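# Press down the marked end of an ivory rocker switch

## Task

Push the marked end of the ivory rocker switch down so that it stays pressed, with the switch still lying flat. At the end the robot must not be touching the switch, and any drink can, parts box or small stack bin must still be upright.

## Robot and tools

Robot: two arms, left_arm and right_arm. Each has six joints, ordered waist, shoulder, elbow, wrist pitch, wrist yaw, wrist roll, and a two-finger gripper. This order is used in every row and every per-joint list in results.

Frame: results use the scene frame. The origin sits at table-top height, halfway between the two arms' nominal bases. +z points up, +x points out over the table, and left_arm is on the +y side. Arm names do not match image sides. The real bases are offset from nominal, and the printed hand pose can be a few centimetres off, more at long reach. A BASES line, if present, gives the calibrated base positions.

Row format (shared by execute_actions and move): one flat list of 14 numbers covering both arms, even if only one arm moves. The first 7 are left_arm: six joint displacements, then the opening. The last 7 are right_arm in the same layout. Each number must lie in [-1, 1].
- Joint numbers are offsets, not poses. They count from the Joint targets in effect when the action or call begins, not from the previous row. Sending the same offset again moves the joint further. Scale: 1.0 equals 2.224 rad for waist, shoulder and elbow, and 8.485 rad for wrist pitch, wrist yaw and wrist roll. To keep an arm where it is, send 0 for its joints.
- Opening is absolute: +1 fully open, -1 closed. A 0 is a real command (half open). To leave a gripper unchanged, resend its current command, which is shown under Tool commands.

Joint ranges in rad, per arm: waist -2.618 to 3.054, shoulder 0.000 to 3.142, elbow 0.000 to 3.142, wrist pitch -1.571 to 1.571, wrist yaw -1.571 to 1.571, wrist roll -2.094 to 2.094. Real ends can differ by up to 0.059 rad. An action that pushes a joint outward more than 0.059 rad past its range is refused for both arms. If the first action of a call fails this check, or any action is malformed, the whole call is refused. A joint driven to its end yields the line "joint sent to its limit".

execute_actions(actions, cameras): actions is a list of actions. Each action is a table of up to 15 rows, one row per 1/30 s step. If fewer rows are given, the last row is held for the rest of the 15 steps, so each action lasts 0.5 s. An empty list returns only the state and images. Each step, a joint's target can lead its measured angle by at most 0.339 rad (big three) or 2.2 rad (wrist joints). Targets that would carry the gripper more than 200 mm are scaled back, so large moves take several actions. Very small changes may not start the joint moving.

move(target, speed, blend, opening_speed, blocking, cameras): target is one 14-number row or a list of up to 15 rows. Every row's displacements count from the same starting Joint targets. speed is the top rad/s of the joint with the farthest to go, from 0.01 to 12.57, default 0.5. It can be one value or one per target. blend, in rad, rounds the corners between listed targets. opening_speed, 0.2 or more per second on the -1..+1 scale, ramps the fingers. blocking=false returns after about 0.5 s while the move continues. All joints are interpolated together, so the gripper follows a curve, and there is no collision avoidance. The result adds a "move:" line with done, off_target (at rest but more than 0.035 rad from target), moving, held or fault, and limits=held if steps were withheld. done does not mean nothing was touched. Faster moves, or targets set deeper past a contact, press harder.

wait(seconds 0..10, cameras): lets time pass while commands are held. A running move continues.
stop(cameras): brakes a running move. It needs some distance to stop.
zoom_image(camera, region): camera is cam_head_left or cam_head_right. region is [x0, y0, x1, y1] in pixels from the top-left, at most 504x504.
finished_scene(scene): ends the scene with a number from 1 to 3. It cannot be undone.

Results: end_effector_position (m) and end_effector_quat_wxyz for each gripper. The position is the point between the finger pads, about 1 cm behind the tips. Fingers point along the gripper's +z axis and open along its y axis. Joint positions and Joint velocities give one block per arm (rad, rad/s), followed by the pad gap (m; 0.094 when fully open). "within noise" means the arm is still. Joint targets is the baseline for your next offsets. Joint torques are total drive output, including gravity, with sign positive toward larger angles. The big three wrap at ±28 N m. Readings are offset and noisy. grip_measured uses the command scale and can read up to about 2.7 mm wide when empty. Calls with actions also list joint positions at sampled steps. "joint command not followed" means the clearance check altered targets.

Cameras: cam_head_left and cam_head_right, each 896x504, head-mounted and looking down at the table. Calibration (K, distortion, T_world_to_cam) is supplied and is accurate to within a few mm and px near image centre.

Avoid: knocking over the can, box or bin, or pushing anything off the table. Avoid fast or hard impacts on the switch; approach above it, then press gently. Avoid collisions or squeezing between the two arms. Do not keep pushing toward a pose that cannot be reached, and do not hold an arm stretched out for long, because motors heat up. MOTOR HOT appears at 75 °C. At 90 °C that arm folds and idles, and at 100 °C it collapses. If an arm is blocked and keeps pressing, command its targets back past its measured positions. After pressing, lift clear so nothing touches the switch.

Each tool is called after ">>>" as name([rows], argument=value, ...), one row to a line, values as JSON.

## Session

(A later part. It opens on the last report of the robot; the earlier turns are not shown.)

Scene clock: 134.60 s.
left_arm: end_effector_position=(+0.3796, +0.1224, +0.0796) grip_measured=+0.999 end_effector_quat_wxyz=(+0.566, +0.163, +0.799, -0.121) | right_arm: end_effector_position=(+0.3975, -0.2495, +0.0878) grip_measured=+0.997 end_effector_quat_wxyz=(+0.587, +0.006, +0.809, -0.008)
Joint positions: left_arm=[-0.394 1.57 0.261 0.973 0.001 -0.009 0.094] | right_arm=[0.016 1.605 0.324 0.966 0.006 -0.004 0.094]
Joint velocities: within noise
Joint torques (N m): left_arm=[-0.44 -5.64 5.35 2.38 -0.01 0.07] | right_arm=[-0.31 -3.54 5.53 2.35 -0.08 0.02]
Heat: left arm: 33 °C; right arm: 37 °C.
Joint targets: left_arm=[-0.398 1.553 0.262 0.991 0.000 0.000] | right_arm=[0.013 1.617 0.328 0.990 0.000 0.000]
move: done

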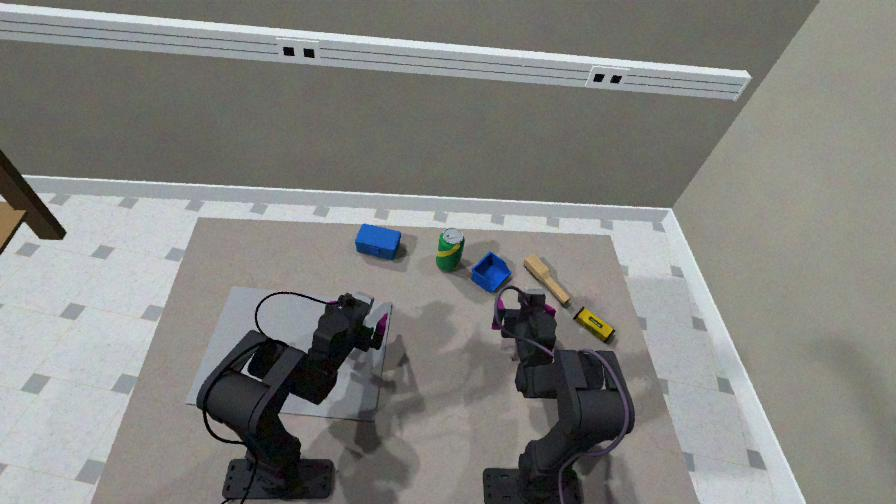

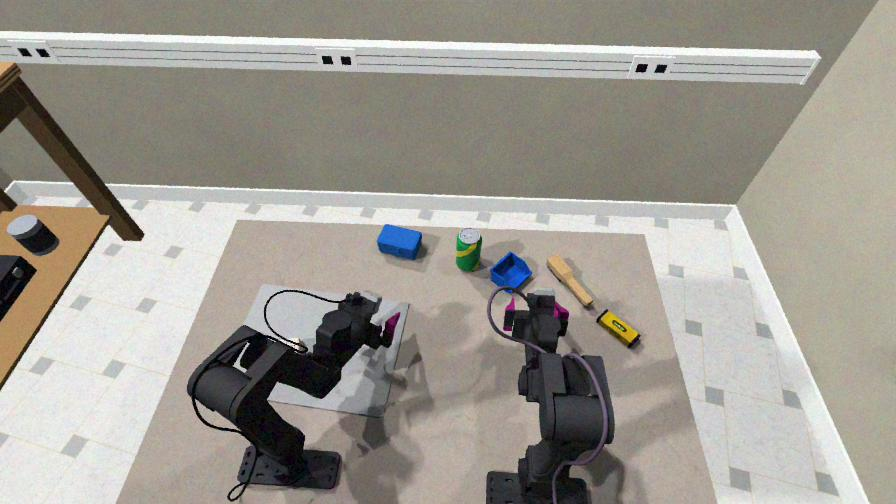

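>>> move(target=[0.3185, -0.2475, 0.1103, -0.1763, 0, 0, -1, 0, 0, 0, 0, 0, 0, 1], speed=0.8)

>>> zoom_image(camera="cam_head_left", region=[200, 270, 320, 390])

>>> zoom_image(camera="cam_head_right", region=[220, 270, 340, 390])

Scene clock: 150.97 s.
left_arm: end_effector_position=(+0.2726, +0.3428, +0.0542) grip_measured=-0.995 end_effector_quat_wxyz=(+0.259, -0.142, +0.955, +0.036) | right_arm: end_effector_position=(+0.3975, -0.2495, +0.0878) grip_measured=+0.997 end_effector_quat_wxyz=(+0.587, +0.006, +0.809, -0.008)
Joint positions: left_arm=[0.304 1.021 0.479 -0.5 0.001 -0.009 0] | right_arm=[0.016 1.605 0.324 0.966 0.006 -0.004 0.094]
Joint velocities: within noise
Joint torques (N m): left_arm=[0.46 -2.99 10.3 1.43 0 0.04] | right_arm=[-0.29 -3.54 5.55 2.35 -0.08 0.02]
Heat: left arm: 34 °C; right arm: 37 °C.
Joint targets: left_arm=[0.310 1.003 0.507 -0.505 0.000 0.000] | right_arm=[0.013 1.617 0.328 0.990 0.000 0.000]
move: done

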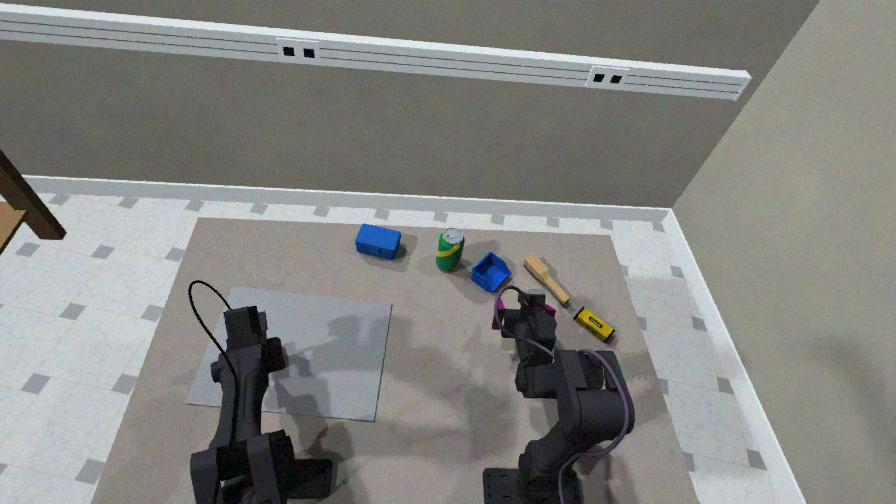

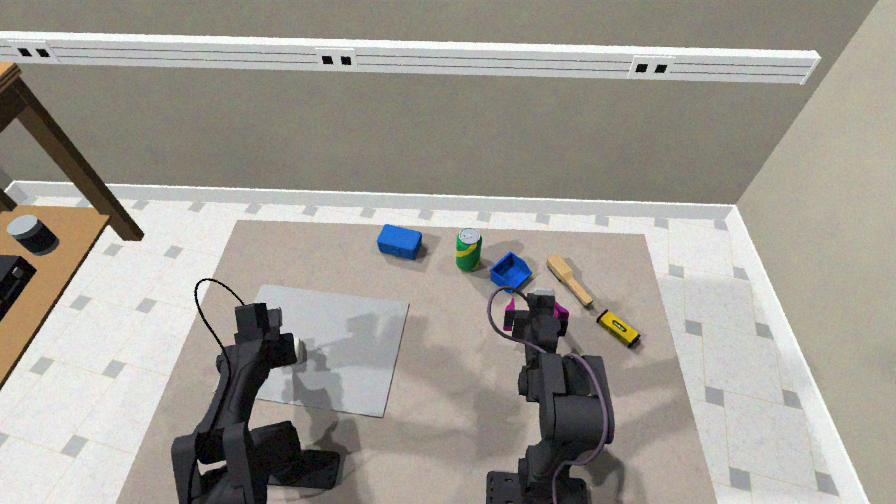

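Scaled by 4.200 from the camera's 896x504 image, which has a finer 1280x720 frame.

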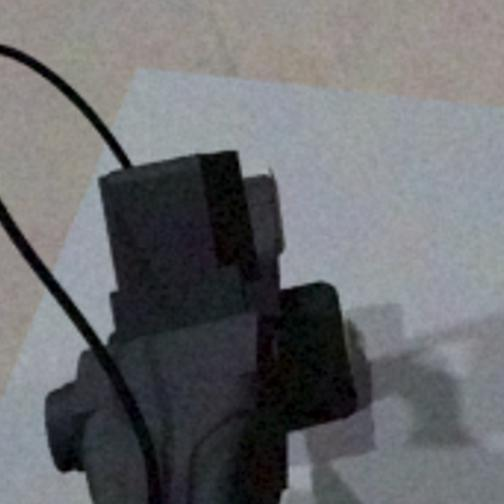

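Scaled by 4.200 from the camera's 896x504 image, which has a finer 1280x720 frame.

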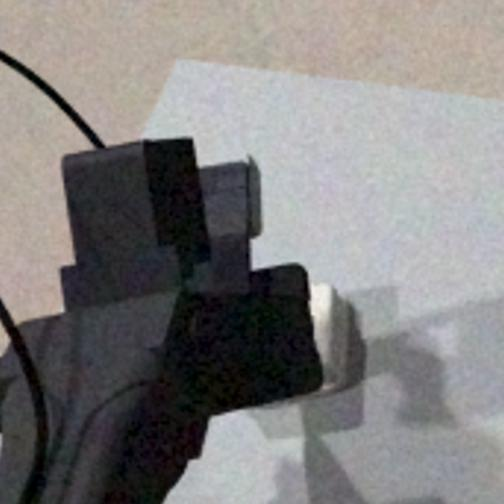

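>>> move(target=[0.0028, 0.0124, -0.0254, 0.0148, 0, 0, -1, 0, 0, 0, 0, 0, 0, 1], speed=0.2)

>>> zoom_image(camera="cam_head_right", region=[220, 270, 340, 390])

Scene clock: 155.37 s.
left_arm: end_effector_position=(+0.2867, +0.3484, +0.0597) grip_measured=-0.995 end_effector_quat_wxyz=(+0.297, -0.143, +0.943, +0.042) | right_arm: end_effector_position=(+0.3975, -0.2495, +0.0878) grip_measured=+0.997 end_effector_quat_wxyz=(+0.587, +0.006, +0.809, -0.008)
Joint positions: left_arm=[0.31 1.021 0.458 -0.399 0.001 -0.009 0] | right_arm=[0.016 1.605 0.324 0.966 0.006 -0.004 0.094]
Joint velocities: within noise
Joint torques (N m): left_arm=[0.54 -0.83 6.99 1.77 0.02 0.06] | right_arm=[-0.31 -3.54 5.55 2.35 -0.08 0.02]
Heat: left arm: 33 °C; right arm: 37 °C.
Joint targets: left_arm=[0.317 1.030 0.451 -0.379 0.000 0.000] | right_arm=[0.013 1.617 0.328 0.990 0.000 0.000]
move: done

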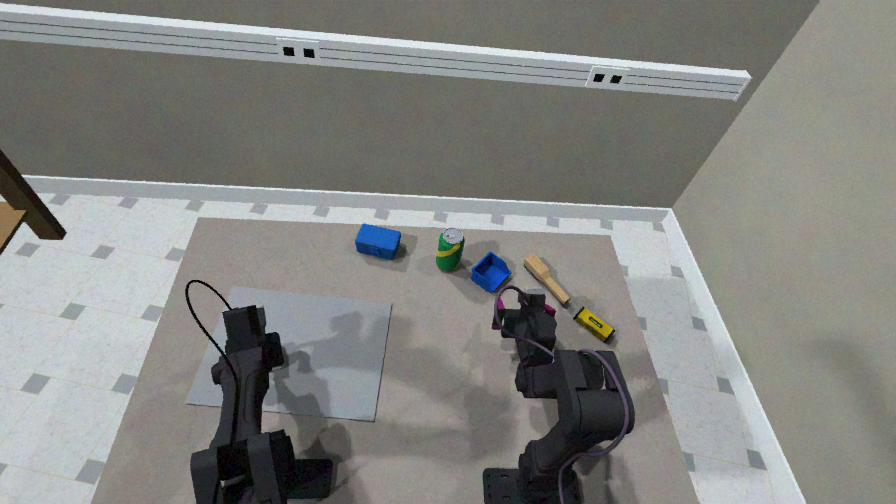

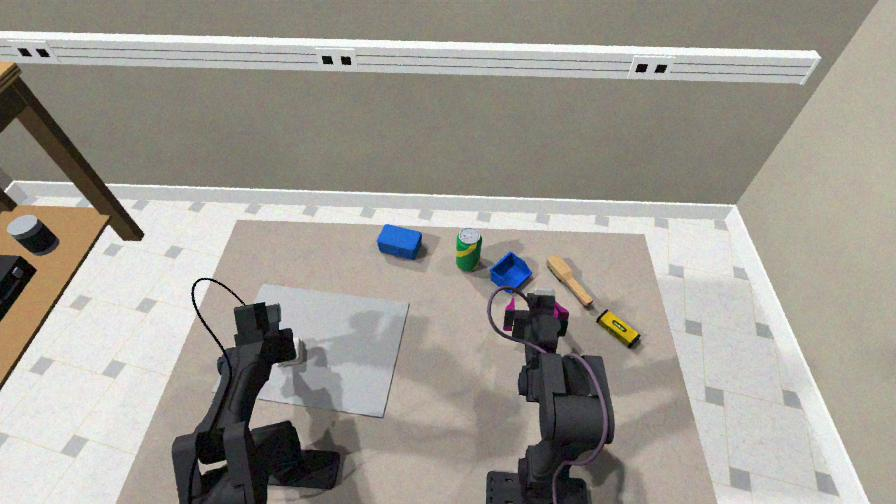

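Scaled by 4.200 from the camera's 896x504 image, which has a finer 1280x720 frame.

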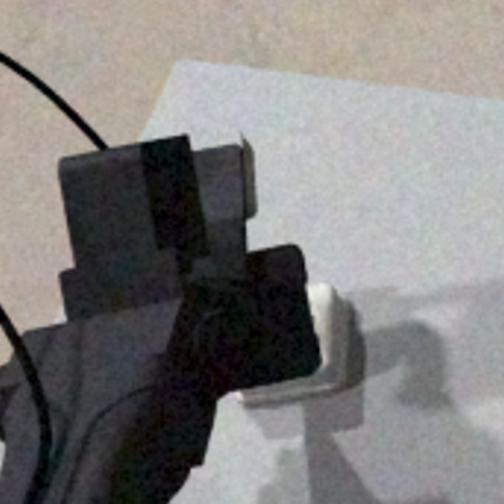

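>>> move(target=[0, 0.0137, -0.0159, 0.0029, 0, 0, -1, 0, 0, 0, 0, 0, 0, 1], speed=0.15)

>>> zoom_image(camera="cam_head_right", region=[220, 270, 340, 390])

Scene clock: 159.60 s.
left_arm: end_effector_position=(+0.2831, +0.3474, +0.0461) grip_measured=-0.995 end_effector_quat_wxyz=(+0.285, -0.144, +0.947, +0.040) | right_arm: end_effector_position=(+0.3975, -0.2495, +0.0878) grip_measured=+0.997 end_effector_quat_wxyz=(+0.587, +0.006, +0.809, -0.008)
Joint positions: left_arm=[0.31 1.05 0.428 -0.366 0.001 -0.009 0] | right_arm=[0.016 1.605 0.324 0.966 0.006 -0.004 0.094]
Joint velocities: within noise
Joint torques (N m): left_arm=[0.58 -0.76 6.26 1.67 0.01 0.05] | right_arm=[-0.31 -3.52 5.55 2.36 -0.08 0.01]
Heat: left arm: 33 °C; right arm: 37 °C.
Joint targets: left_arm=[0.317 1.061 0.416 -0.354 0.000 0.000] | right_arm=[0.013 1.617 0.328 0.990 0.000 0.000]
move: done

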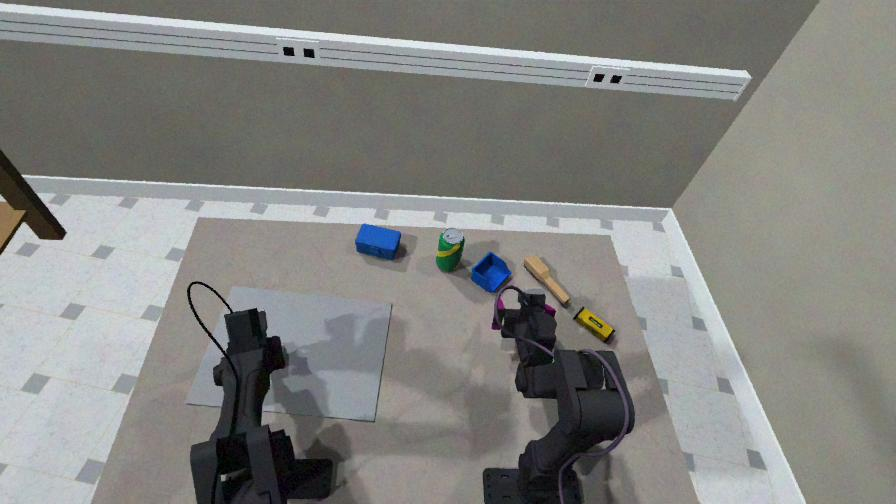

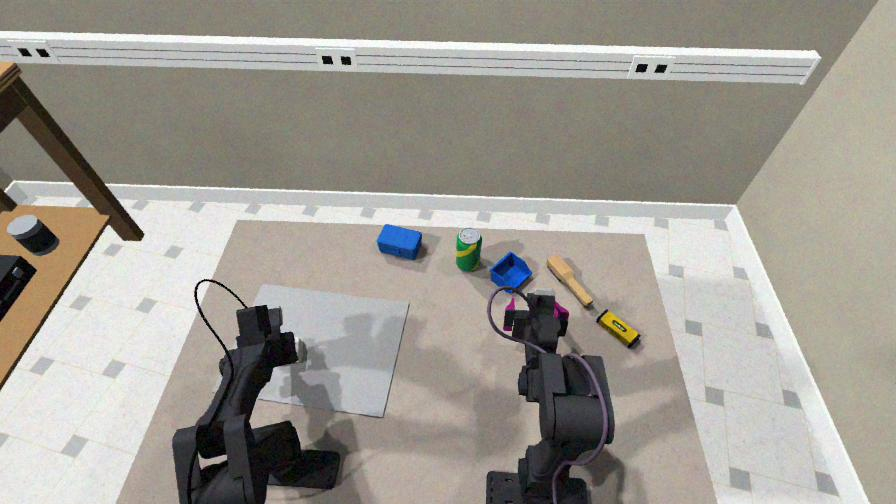

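Scaled by 4.200 from the camera's 896x504 image, which has a finer 1280x720 frame.

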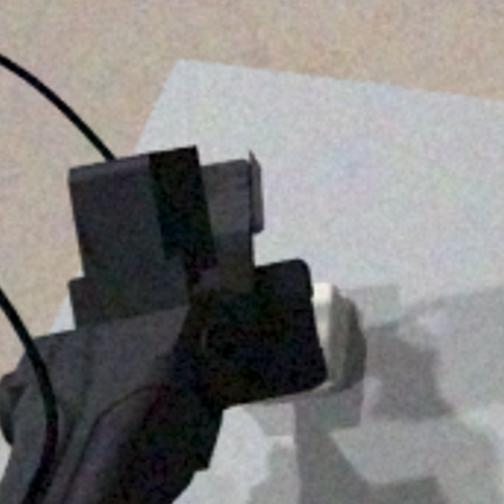

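>>> move(target=[0, 0.0203, -0.0256, 0.0108, 0, 0, -1, 0, 0, 0, 0, 0, 0, 1], speed=0.08)

>>> zoom_image(camera="cam_head_right", region=[220, 270, 340, 390])

Scene clock: 163.63 s.
left_arm: end_effector_position=(+0.2923, +0.3506, +0.0394) grip_measured=-0.995 end_effector_quat_wxyz=(+0.307, -0.143, +0.940, +0.044) | right_arm: end_effector_position=(+0.3975, -0.2495, +0.0878) grip_measured=+0.997 end_effector_quat_wxyz=(+0.587, +0.006, +0.809, -0.008)
Joint positions: left_arm=[0.311 1.085 0.385 -0.239 0 -0.009 0] | right_arm=[0.016 1.605 0.324 0.966 0.006 -0.004 0.094]
Joint velocities: within noise
Joint torques (N m): left_arm=[0.4 -0.18 4.93 1.4 -0.04 0.09] | right_arm=[-0.29 -3.52 5.55 2.36 -0.08 0.01]
Heat: left arm: 33 °C; right arm: 37 °C.
Joint targets: left_arm=[0.316 1.106 0.359 -0.263 0.000 0.000] | right_arm=[0.013 1.617 0.328 0.990 0.000 0.000]
move: done

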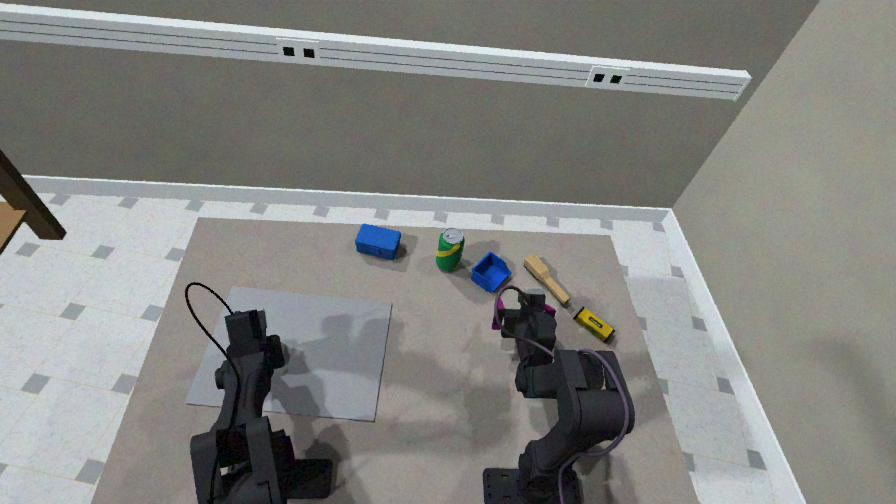

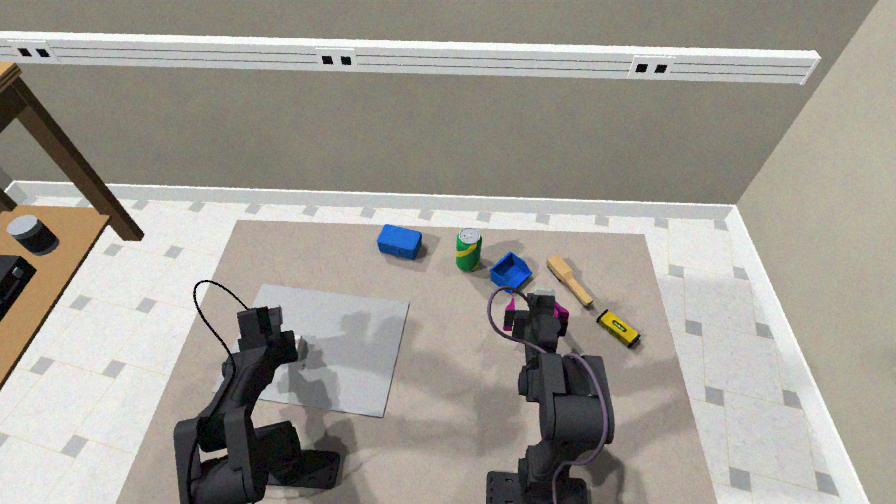

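Scaled by 4.200 from the camera's 896x504 image, which has a finer 1280x720 frame.

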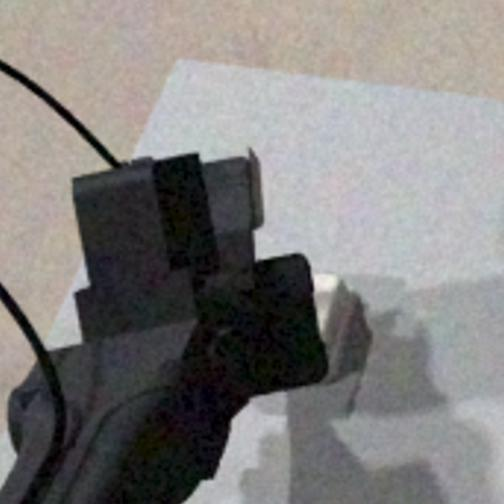

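>>> move([
  [0, -0.0674, 0.02, 0, 0, 0, -1, 0, 0, 0, 0, 0, 0, 1],
  [-0.27, -0.0899, 0.02, 0, 0, 0, -1, 0, 0, 0, 0, 0, 0, 1],
], speed=0.6)

>>> zoom_image(camera="cam_head_left", region=[230, 320, 310, 400])

>>> zoom_image(camera="cam_head_right", region=[250, 310, 330, 390])

Scene clock: 168.53 s.
left_arm: end_effector_position=(+0.2980, +0.1926, +0.0763) grip_measured=-0.995 end_effector_quat_wxyz=(+0.371, +0.133, +0.917, -0.057) | right_arm: end_effector_position=(+0.3975, -0.2495, +0.0878) grip_measured=+0.997 end_effector_quat_wxyz=(+0.587, +0.006, +0.809, -0.008)
Joint positions: left_arm=[-0.278 0.925 0.385 -0.262 0 -0.009 0] | right_arm=[0.016 1.605 0.324 0.966 0.006 -0.004 0.094]
Joint velocities: within noise
Joint torques (N m): left_arm=[-0.54 -2.61 9.58 1.79 -0.01 0.05] | right_arm=[-0.31 -3.54 5.55 2.35 -0.08 0.01]
Heat: left arm: 32 °C; right arm: 38 °C.
Joint targets: left_arm=[-0.284 0.906 0.403 -0.263 0.000 0.000] | right_arm=[0.013 1.617 0.328 0.990 0.000 0.000]
move: done

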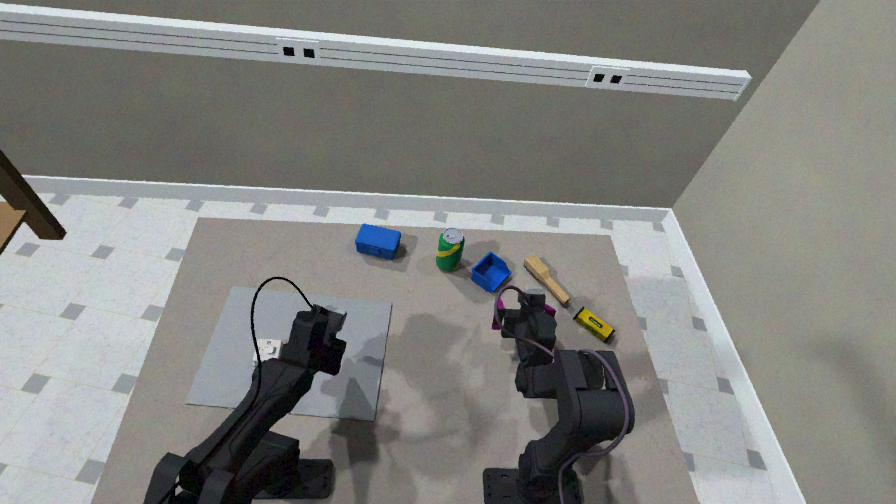

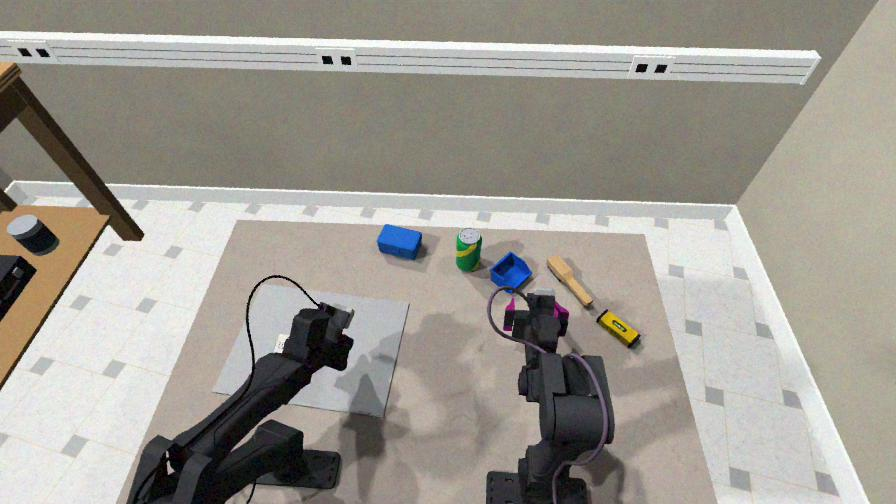

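Scaled by 6.300 from the camera's 896x504 image, which has a finer 1280x720 frame.

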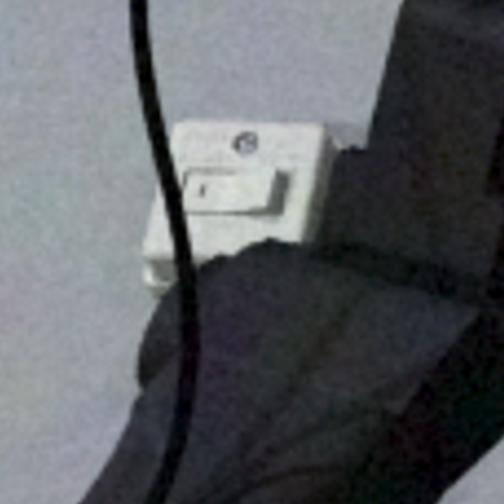

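Scaled by 6.300 from the camera's 896x504 image, which has a finer 1280x720 frame.

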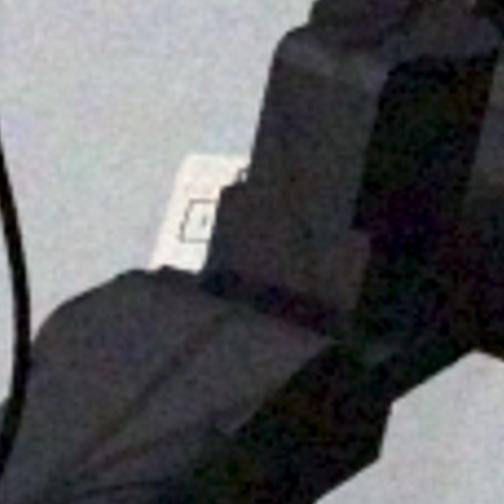

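>>> move([
  [0.09, 0.1097, 0.1533, -0.0477, 0, 0, 1, -0.048, -0.1201, 0.2572, -0.152, 0, 0, 1],
  [0.182, 0.3039, 0.3066, -0.0956, 0, 0, 1, -0.048, 0.0354, 0.3951, -0.2442, 0, 0, 1],
], speed=0.8)

>>> zoom_image(camera="cam_head_left", region=[210, 280, 370, 440])

>>> zoom_image(camera="cam_head_right", region=[230, 280, 390, 440])

>>> zoom_image(camera="cam_head_left", region=[460, 260, 620, 420])

>>> zoom_image(camera="cam_head_right", region=[470, 260, 630, 420])

Scene clock: 192.23 s.
left_arm: end_effector_position=(+0.2945, +0.2985, +0.0668) grip_measured=+0.999 end_effector_quat_wxyz=(-0.003, -0.053, +0.999, +0.000) | right_arm: end_effector_position=(+0.2916, -0.2785, +0.0655) grip_measured=+0.997 end_effector_quat_wxyz=(-0.006, +0.058, +0.998, -0.003)
Joint positions: left_arm=[0.116 1.569 1.058 -1.066 0 -0.009 0.094] | right_arm=[-0.09 1.681 1.172 -1.073 0.006 -0.004 0.094]
Joint velocities: within noise
Joint torques (N m): left_arm=[0.34 -4.26 9.14 0.47 0.02 0.06] | right_arm=[-0.42 -4.9 9.32 0.21 -0.08 0.02]
Heat: left arm: 32 °C; right arm: 38 °C.
Joint targets: left_arm=[0.121 1.582 1.085 -1.074 0.000 0.000] | right_arm=[-0.094 1.696 1.207 -1.082 0.000 0.000]
move: done

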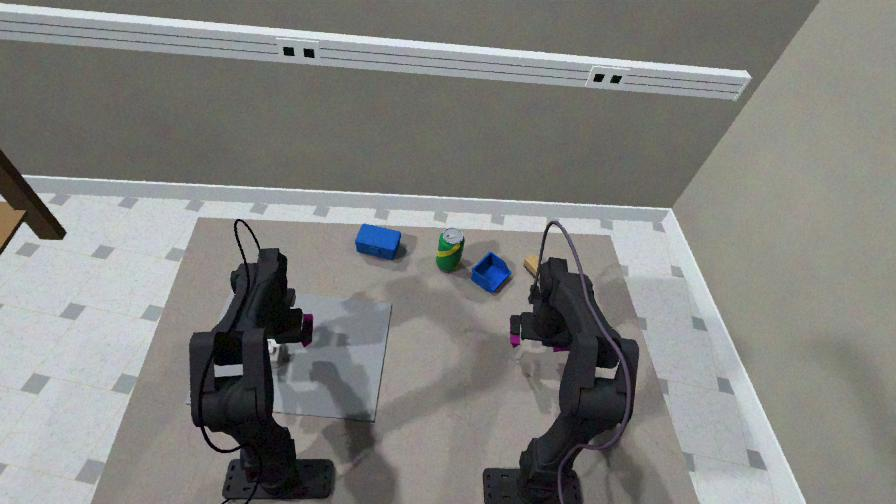

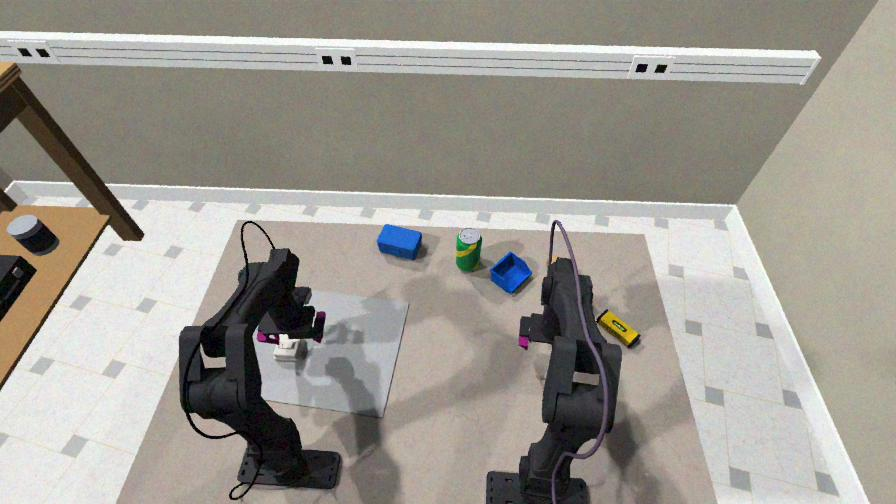

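Scaled by 3.150 from the camera's 896x504 image, which has a finer 1280x720 frame.

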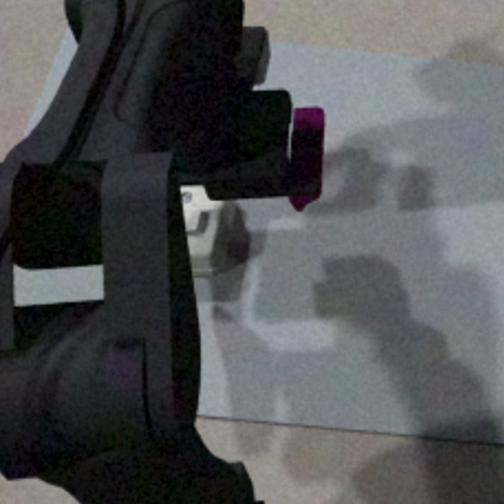

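Scaled by 3.150 from the camera's 896x504 image, which has a finer 1280x720 frame.

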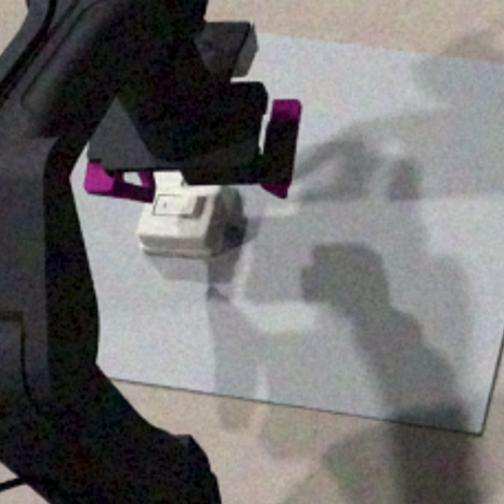

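Scaled by 3.150 from the camera's 896x504 image, which has a finer 1280x720 frame.

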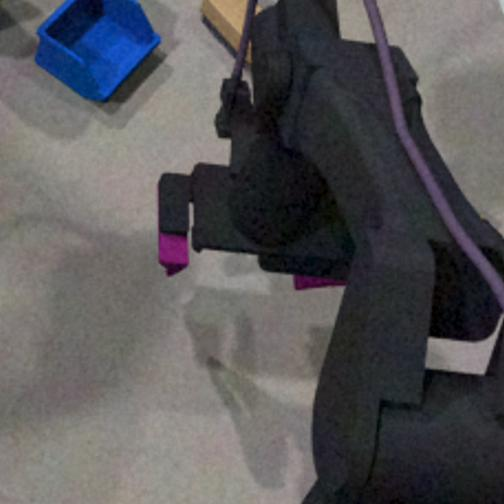

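Scaled by 3.150 from the camera's 896x504 image, which has a finer 1280x720 frame.

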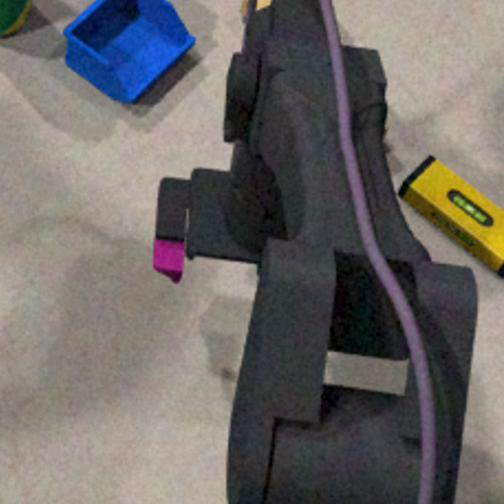

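>>> zoom_image(camera="cam_head_left", region=[280, 300, 340, 360])

>>> zoom_image(camera="cam_head_right", region=[290, 300, 350, 360])

>>> zoom_image(camera="cam_head_left", region=[490, 305, 550, 365])

>>> zoom_image(camera="cam_head_right", region=[500, 305, 560, 365])

Scaled by 8.400 from the camera's 896x504 image, which has a finer 1280x720 frame.

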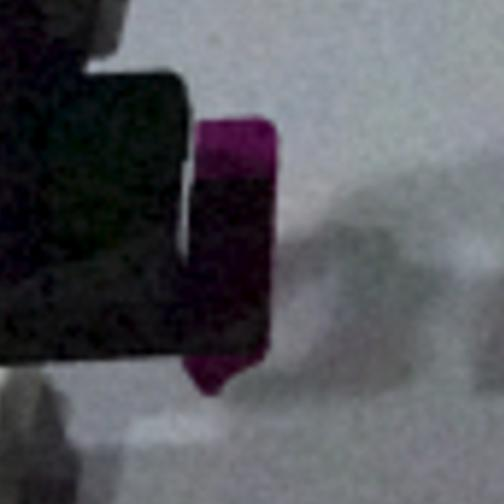

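Scaled by 8.400 from the camera's 896x504 image, which has a finer 1280x720 frame.

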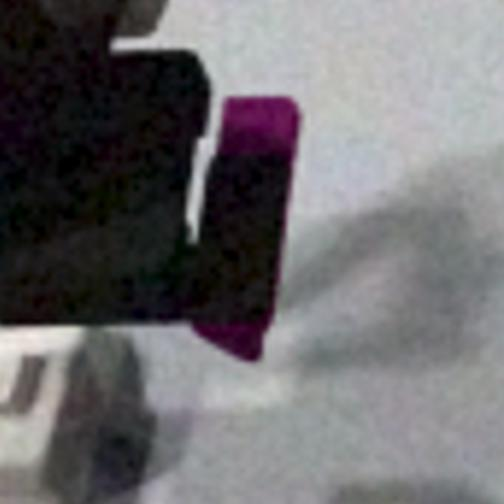

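Scaled by 8.400 from the camera's 896x504 image, which has a finer 1280x720 frame.

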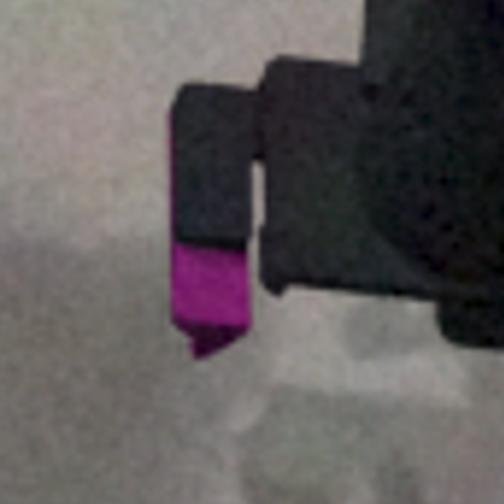

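Scaled by 8.400 from the camera's 896x504 image, which has a finer 1280x720 frame.

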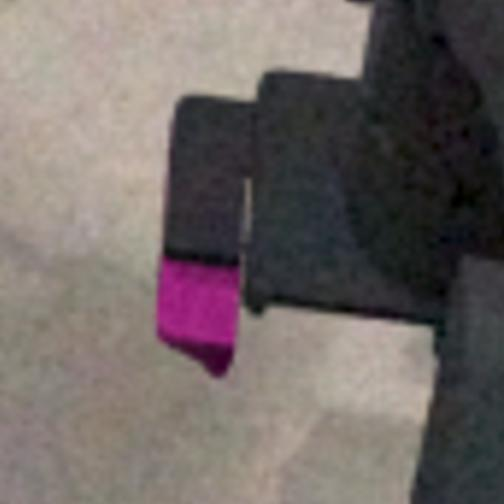

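>>> move(target=[0.1772, -0.2882, -0.3296, 0.2344, 0, 0, -1, -0.1884, -0.3345, -0.3705, 0.2305, 0, 0, -1], speed=1.5)

>>> zoom_image(camera="cam_head_left", region=[235, 315, 315, 395])

>>> zoom_image(camera="cam_head_right", region=[255, 310, 335, 390])

Scene clock: 244.10 s.
left_arm: end_effector_position=(+0.3359, +0.4342, +0.3194) grip_measured=-0.995 end_effector_quat_wxyz=(+0.781, -0.147, +0.576, +0.192) | right_arm: end_effector_position=(+0.3035, -0.4223, +0.3259) grip_measured=-0.996 end_effector_quat_wxyz=(+0.771, +0.160, +0.578, -0.216)
Joint positions: left_arm=[0.509 0.958 0.36 0.896 0 -0.009 0] | right_arm=[-0.508 0.967 0.405 0.846 0.006 -0.004 0]
Joint velocities: within noise
Joint torques (N m): left_arm=[0.46 -2.62 7.15 2.22 0 0.06] | right_arm=[-0.46 -2.19 5.86 2.18 -0.08 0.01]
Heat: left arm: 29 °C; right arm: 35 °C.
Joint targets: left_arm=[0.515 0.941 0.352 0.915 0.000 0.000] | right_arm=[-0.513 0.952 0.383 0.873 0.000 0.000]
move: done

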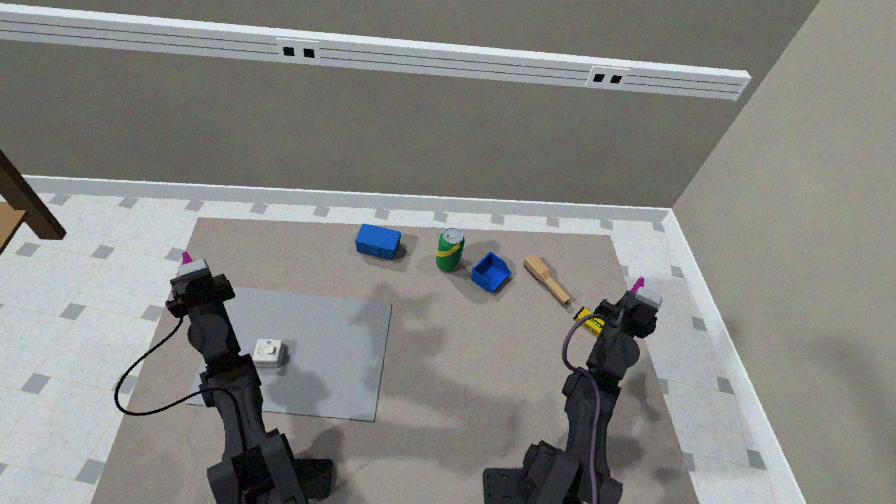

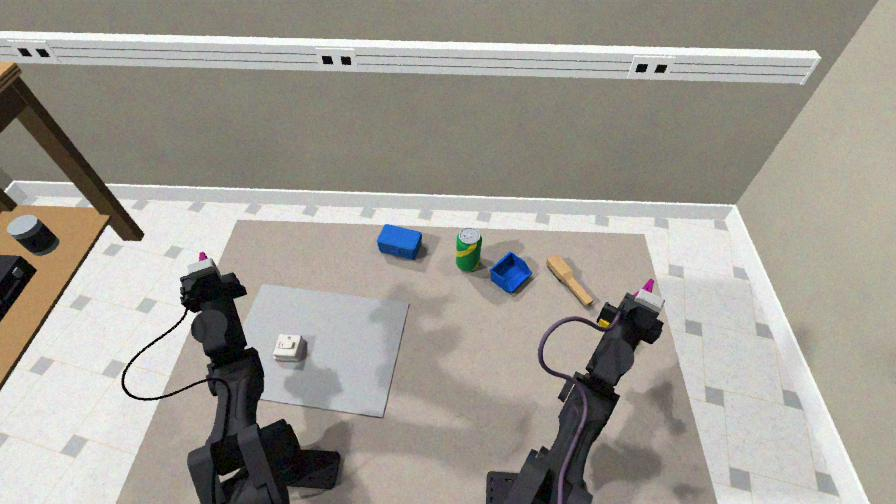

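Scaled by 6.300 from the camera's 896x504 image, which has a finer 1280x720 frame.

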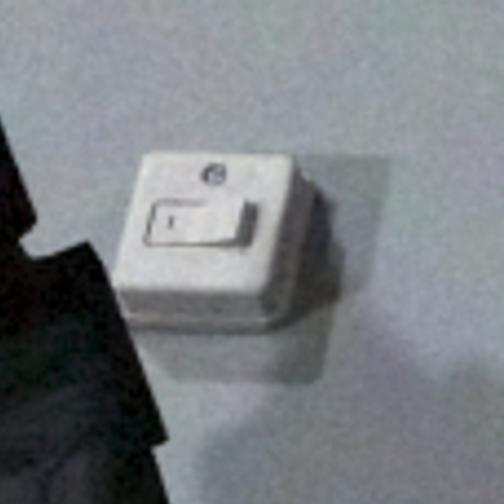

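Scaled by 6.300 from the camera's 896x504 image, which has a finer 1280x720 frame.

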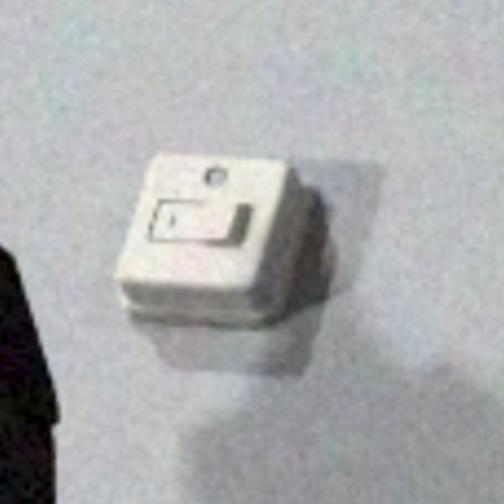

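>>> move([
  [-0.1288, 0.3037, 0.352, -0.2356, 0, 0, -1, 0, 0, 0, 0, 0, 0, -1],
  [-0.1288, 0.3335, 0.2759, -0.2094, 0, 0, -1, 0, 0, 0, 0, 0, 0, -1],
], speed=[1.5, 0.2])

Scene clock: 256.50 s.
left_arm: end_effector_position=(+0.2999, +0.3311, +0.0357) grip_measured=-0.995 end_effector_quat_wxyz=(-0.001, -0.112, +0.994, +0.000) | right_arm: end_effector_position=(+0.3034, -0.4223, +0.3263) grip_measured=-0.996 end_effector_quat_wxyz=(+0.771, +0.160, +0.577, -0.216)
Joint positions: left_arm=[0.234 1.646 1.008 -0.935 0 -0.009 0] | right_arm=[-0.508 0.967 0.405 0.848 0.006 -0.004 0]
Joint velocities: within noise
Joint torques (N m): left_arm=[-0.55 -3.11 2.41 1.29 0.03 0.08] | right_arm=[-0.49 -2.21 5.86 2.19 -0.08 0.01]
Heat: left arm: 31 °C; right arm: 38 °C.
Joint targets: left_arm=[0.228 1.683 0.966 -0.862 0.000 0.000] | right_arm=[-0.513 0.952 0.383 0.873 0.000 0.000]
move: off_target (left_arm); left_arm: the wrist pitch is farthest, 0.073 rad from its target

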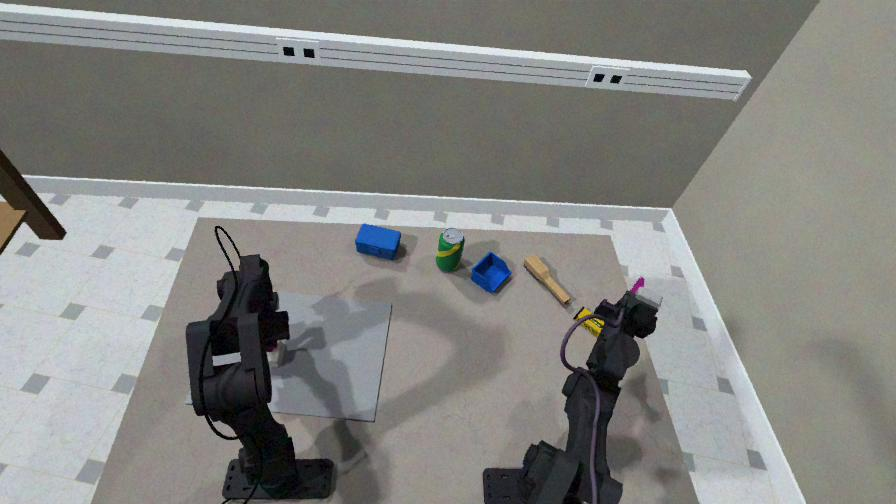

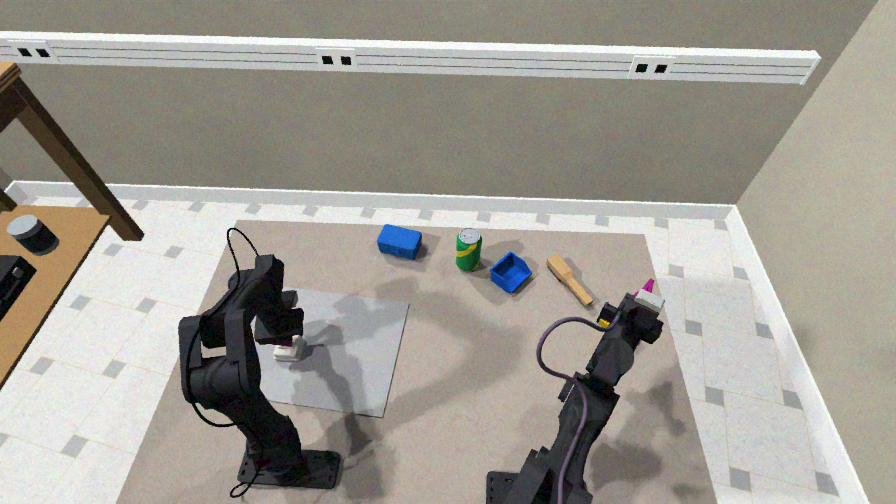

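>>> zoom_image(camera="cam_head_right", region=[255, 310, 335, 390])

>>> move([
  [0, -0.0822, 0.0919, -0.0352, 0, 0, -1, 0, 0, 0, 0, 0, 0, -1],
  [0.1288, -0.3335, -0.2759, 0.2094, 0, 0, -1, 0, 0, 0, 0, 0, 0, -1],
], speed=[0.6, 1.2])

>>> zoom_image(camera="cam_head_left", region=[235, 315, 315, 395])

>>> zoom_image(camera="cam_head_right", region=[255, 310, 335, 390])

Scaled by 6.300 from the camera's 896x504 image, which has a finer 1280x720 frame.

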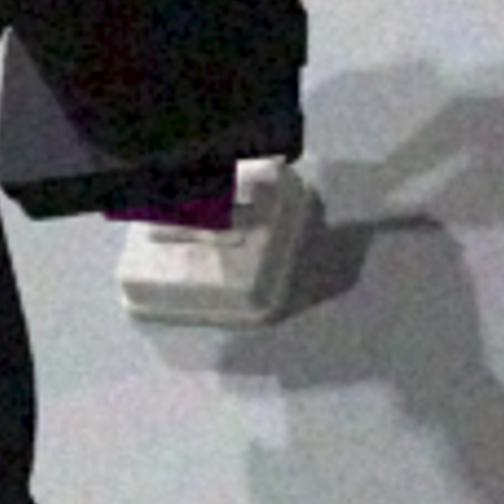

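Scene clock: 261.87 s.
left_arm: end_effector_position=(+0.3363, +0.4340, +0.3196) grip_measured=-0.995 end_effector_quat_wxyz=(+0.781, -0.147, +0.576, +0.192) | right_arm: end_effector_position=(+0.3034, -0.4223, +0.3264) grip_measured=-0.996 end_effector_quat_wxyz=(+0.771, +0.160, +0.577, -0.216)
Joint positions: left_arm=[0.508 0.959 0.361 0.896 0 -0.009 0] | right_arm=[-0.508 0.967 0.405 0.848 0.006 -0.004 0]
Joint velocities: within noise
Joint torques (N m): left_arm=[0.44 -2.91 7.04 2.19 0.02 0.05] | right_arm=[-0.47 -2.19 5.87 2.18 -0.09 0.01]
Heat: left arm: 31 °C; right arm: 38 °C.
Joint targets: left_arm=[0.515 0.941 0.352 0.915 0.000 0.000] | right_arm=[-0.513 0.952 0.383 0.874 0.000 0.000]
move: done

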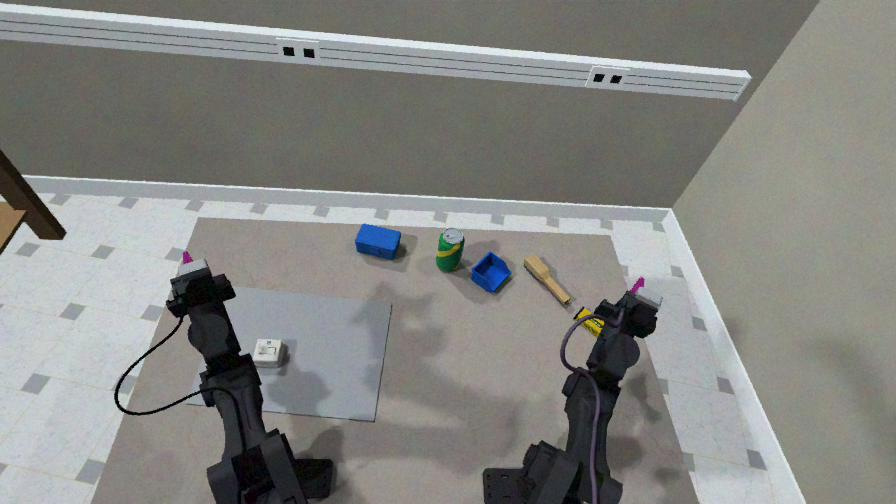

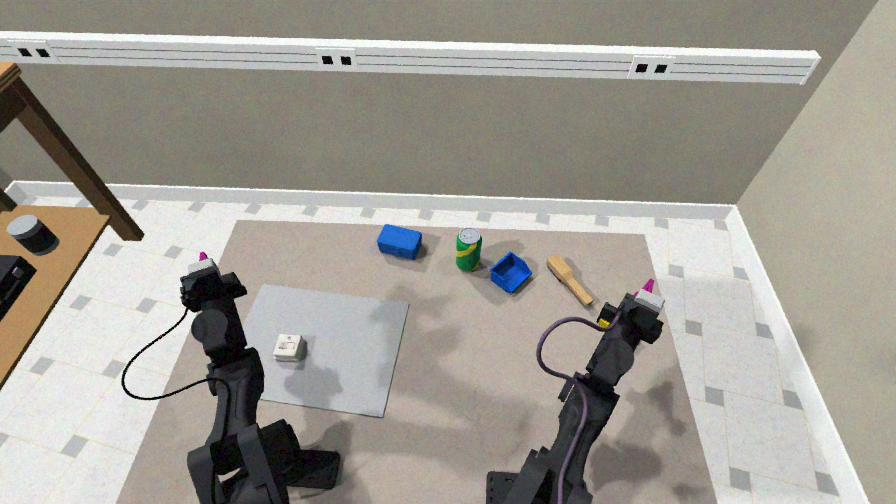

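Scaled by 6.300 from the camera's 896x504 image, which has a finer 1280x720 frame.

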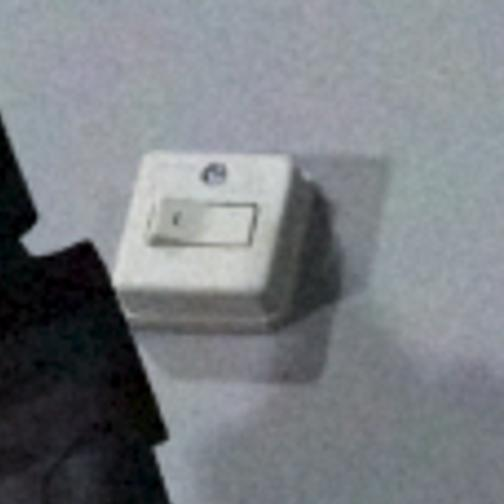

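Scaled by 6.300 from the camera's 896x504 image, which has a finer 1280x720 frame.

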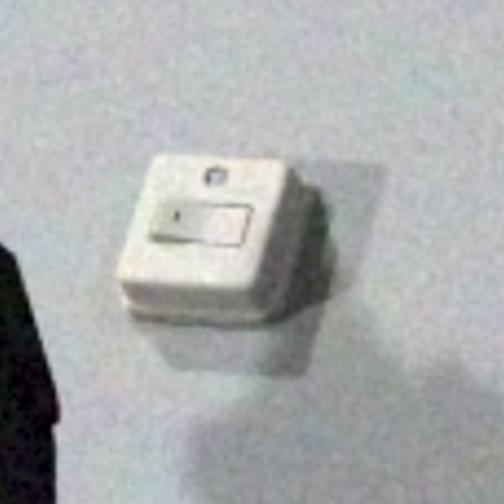

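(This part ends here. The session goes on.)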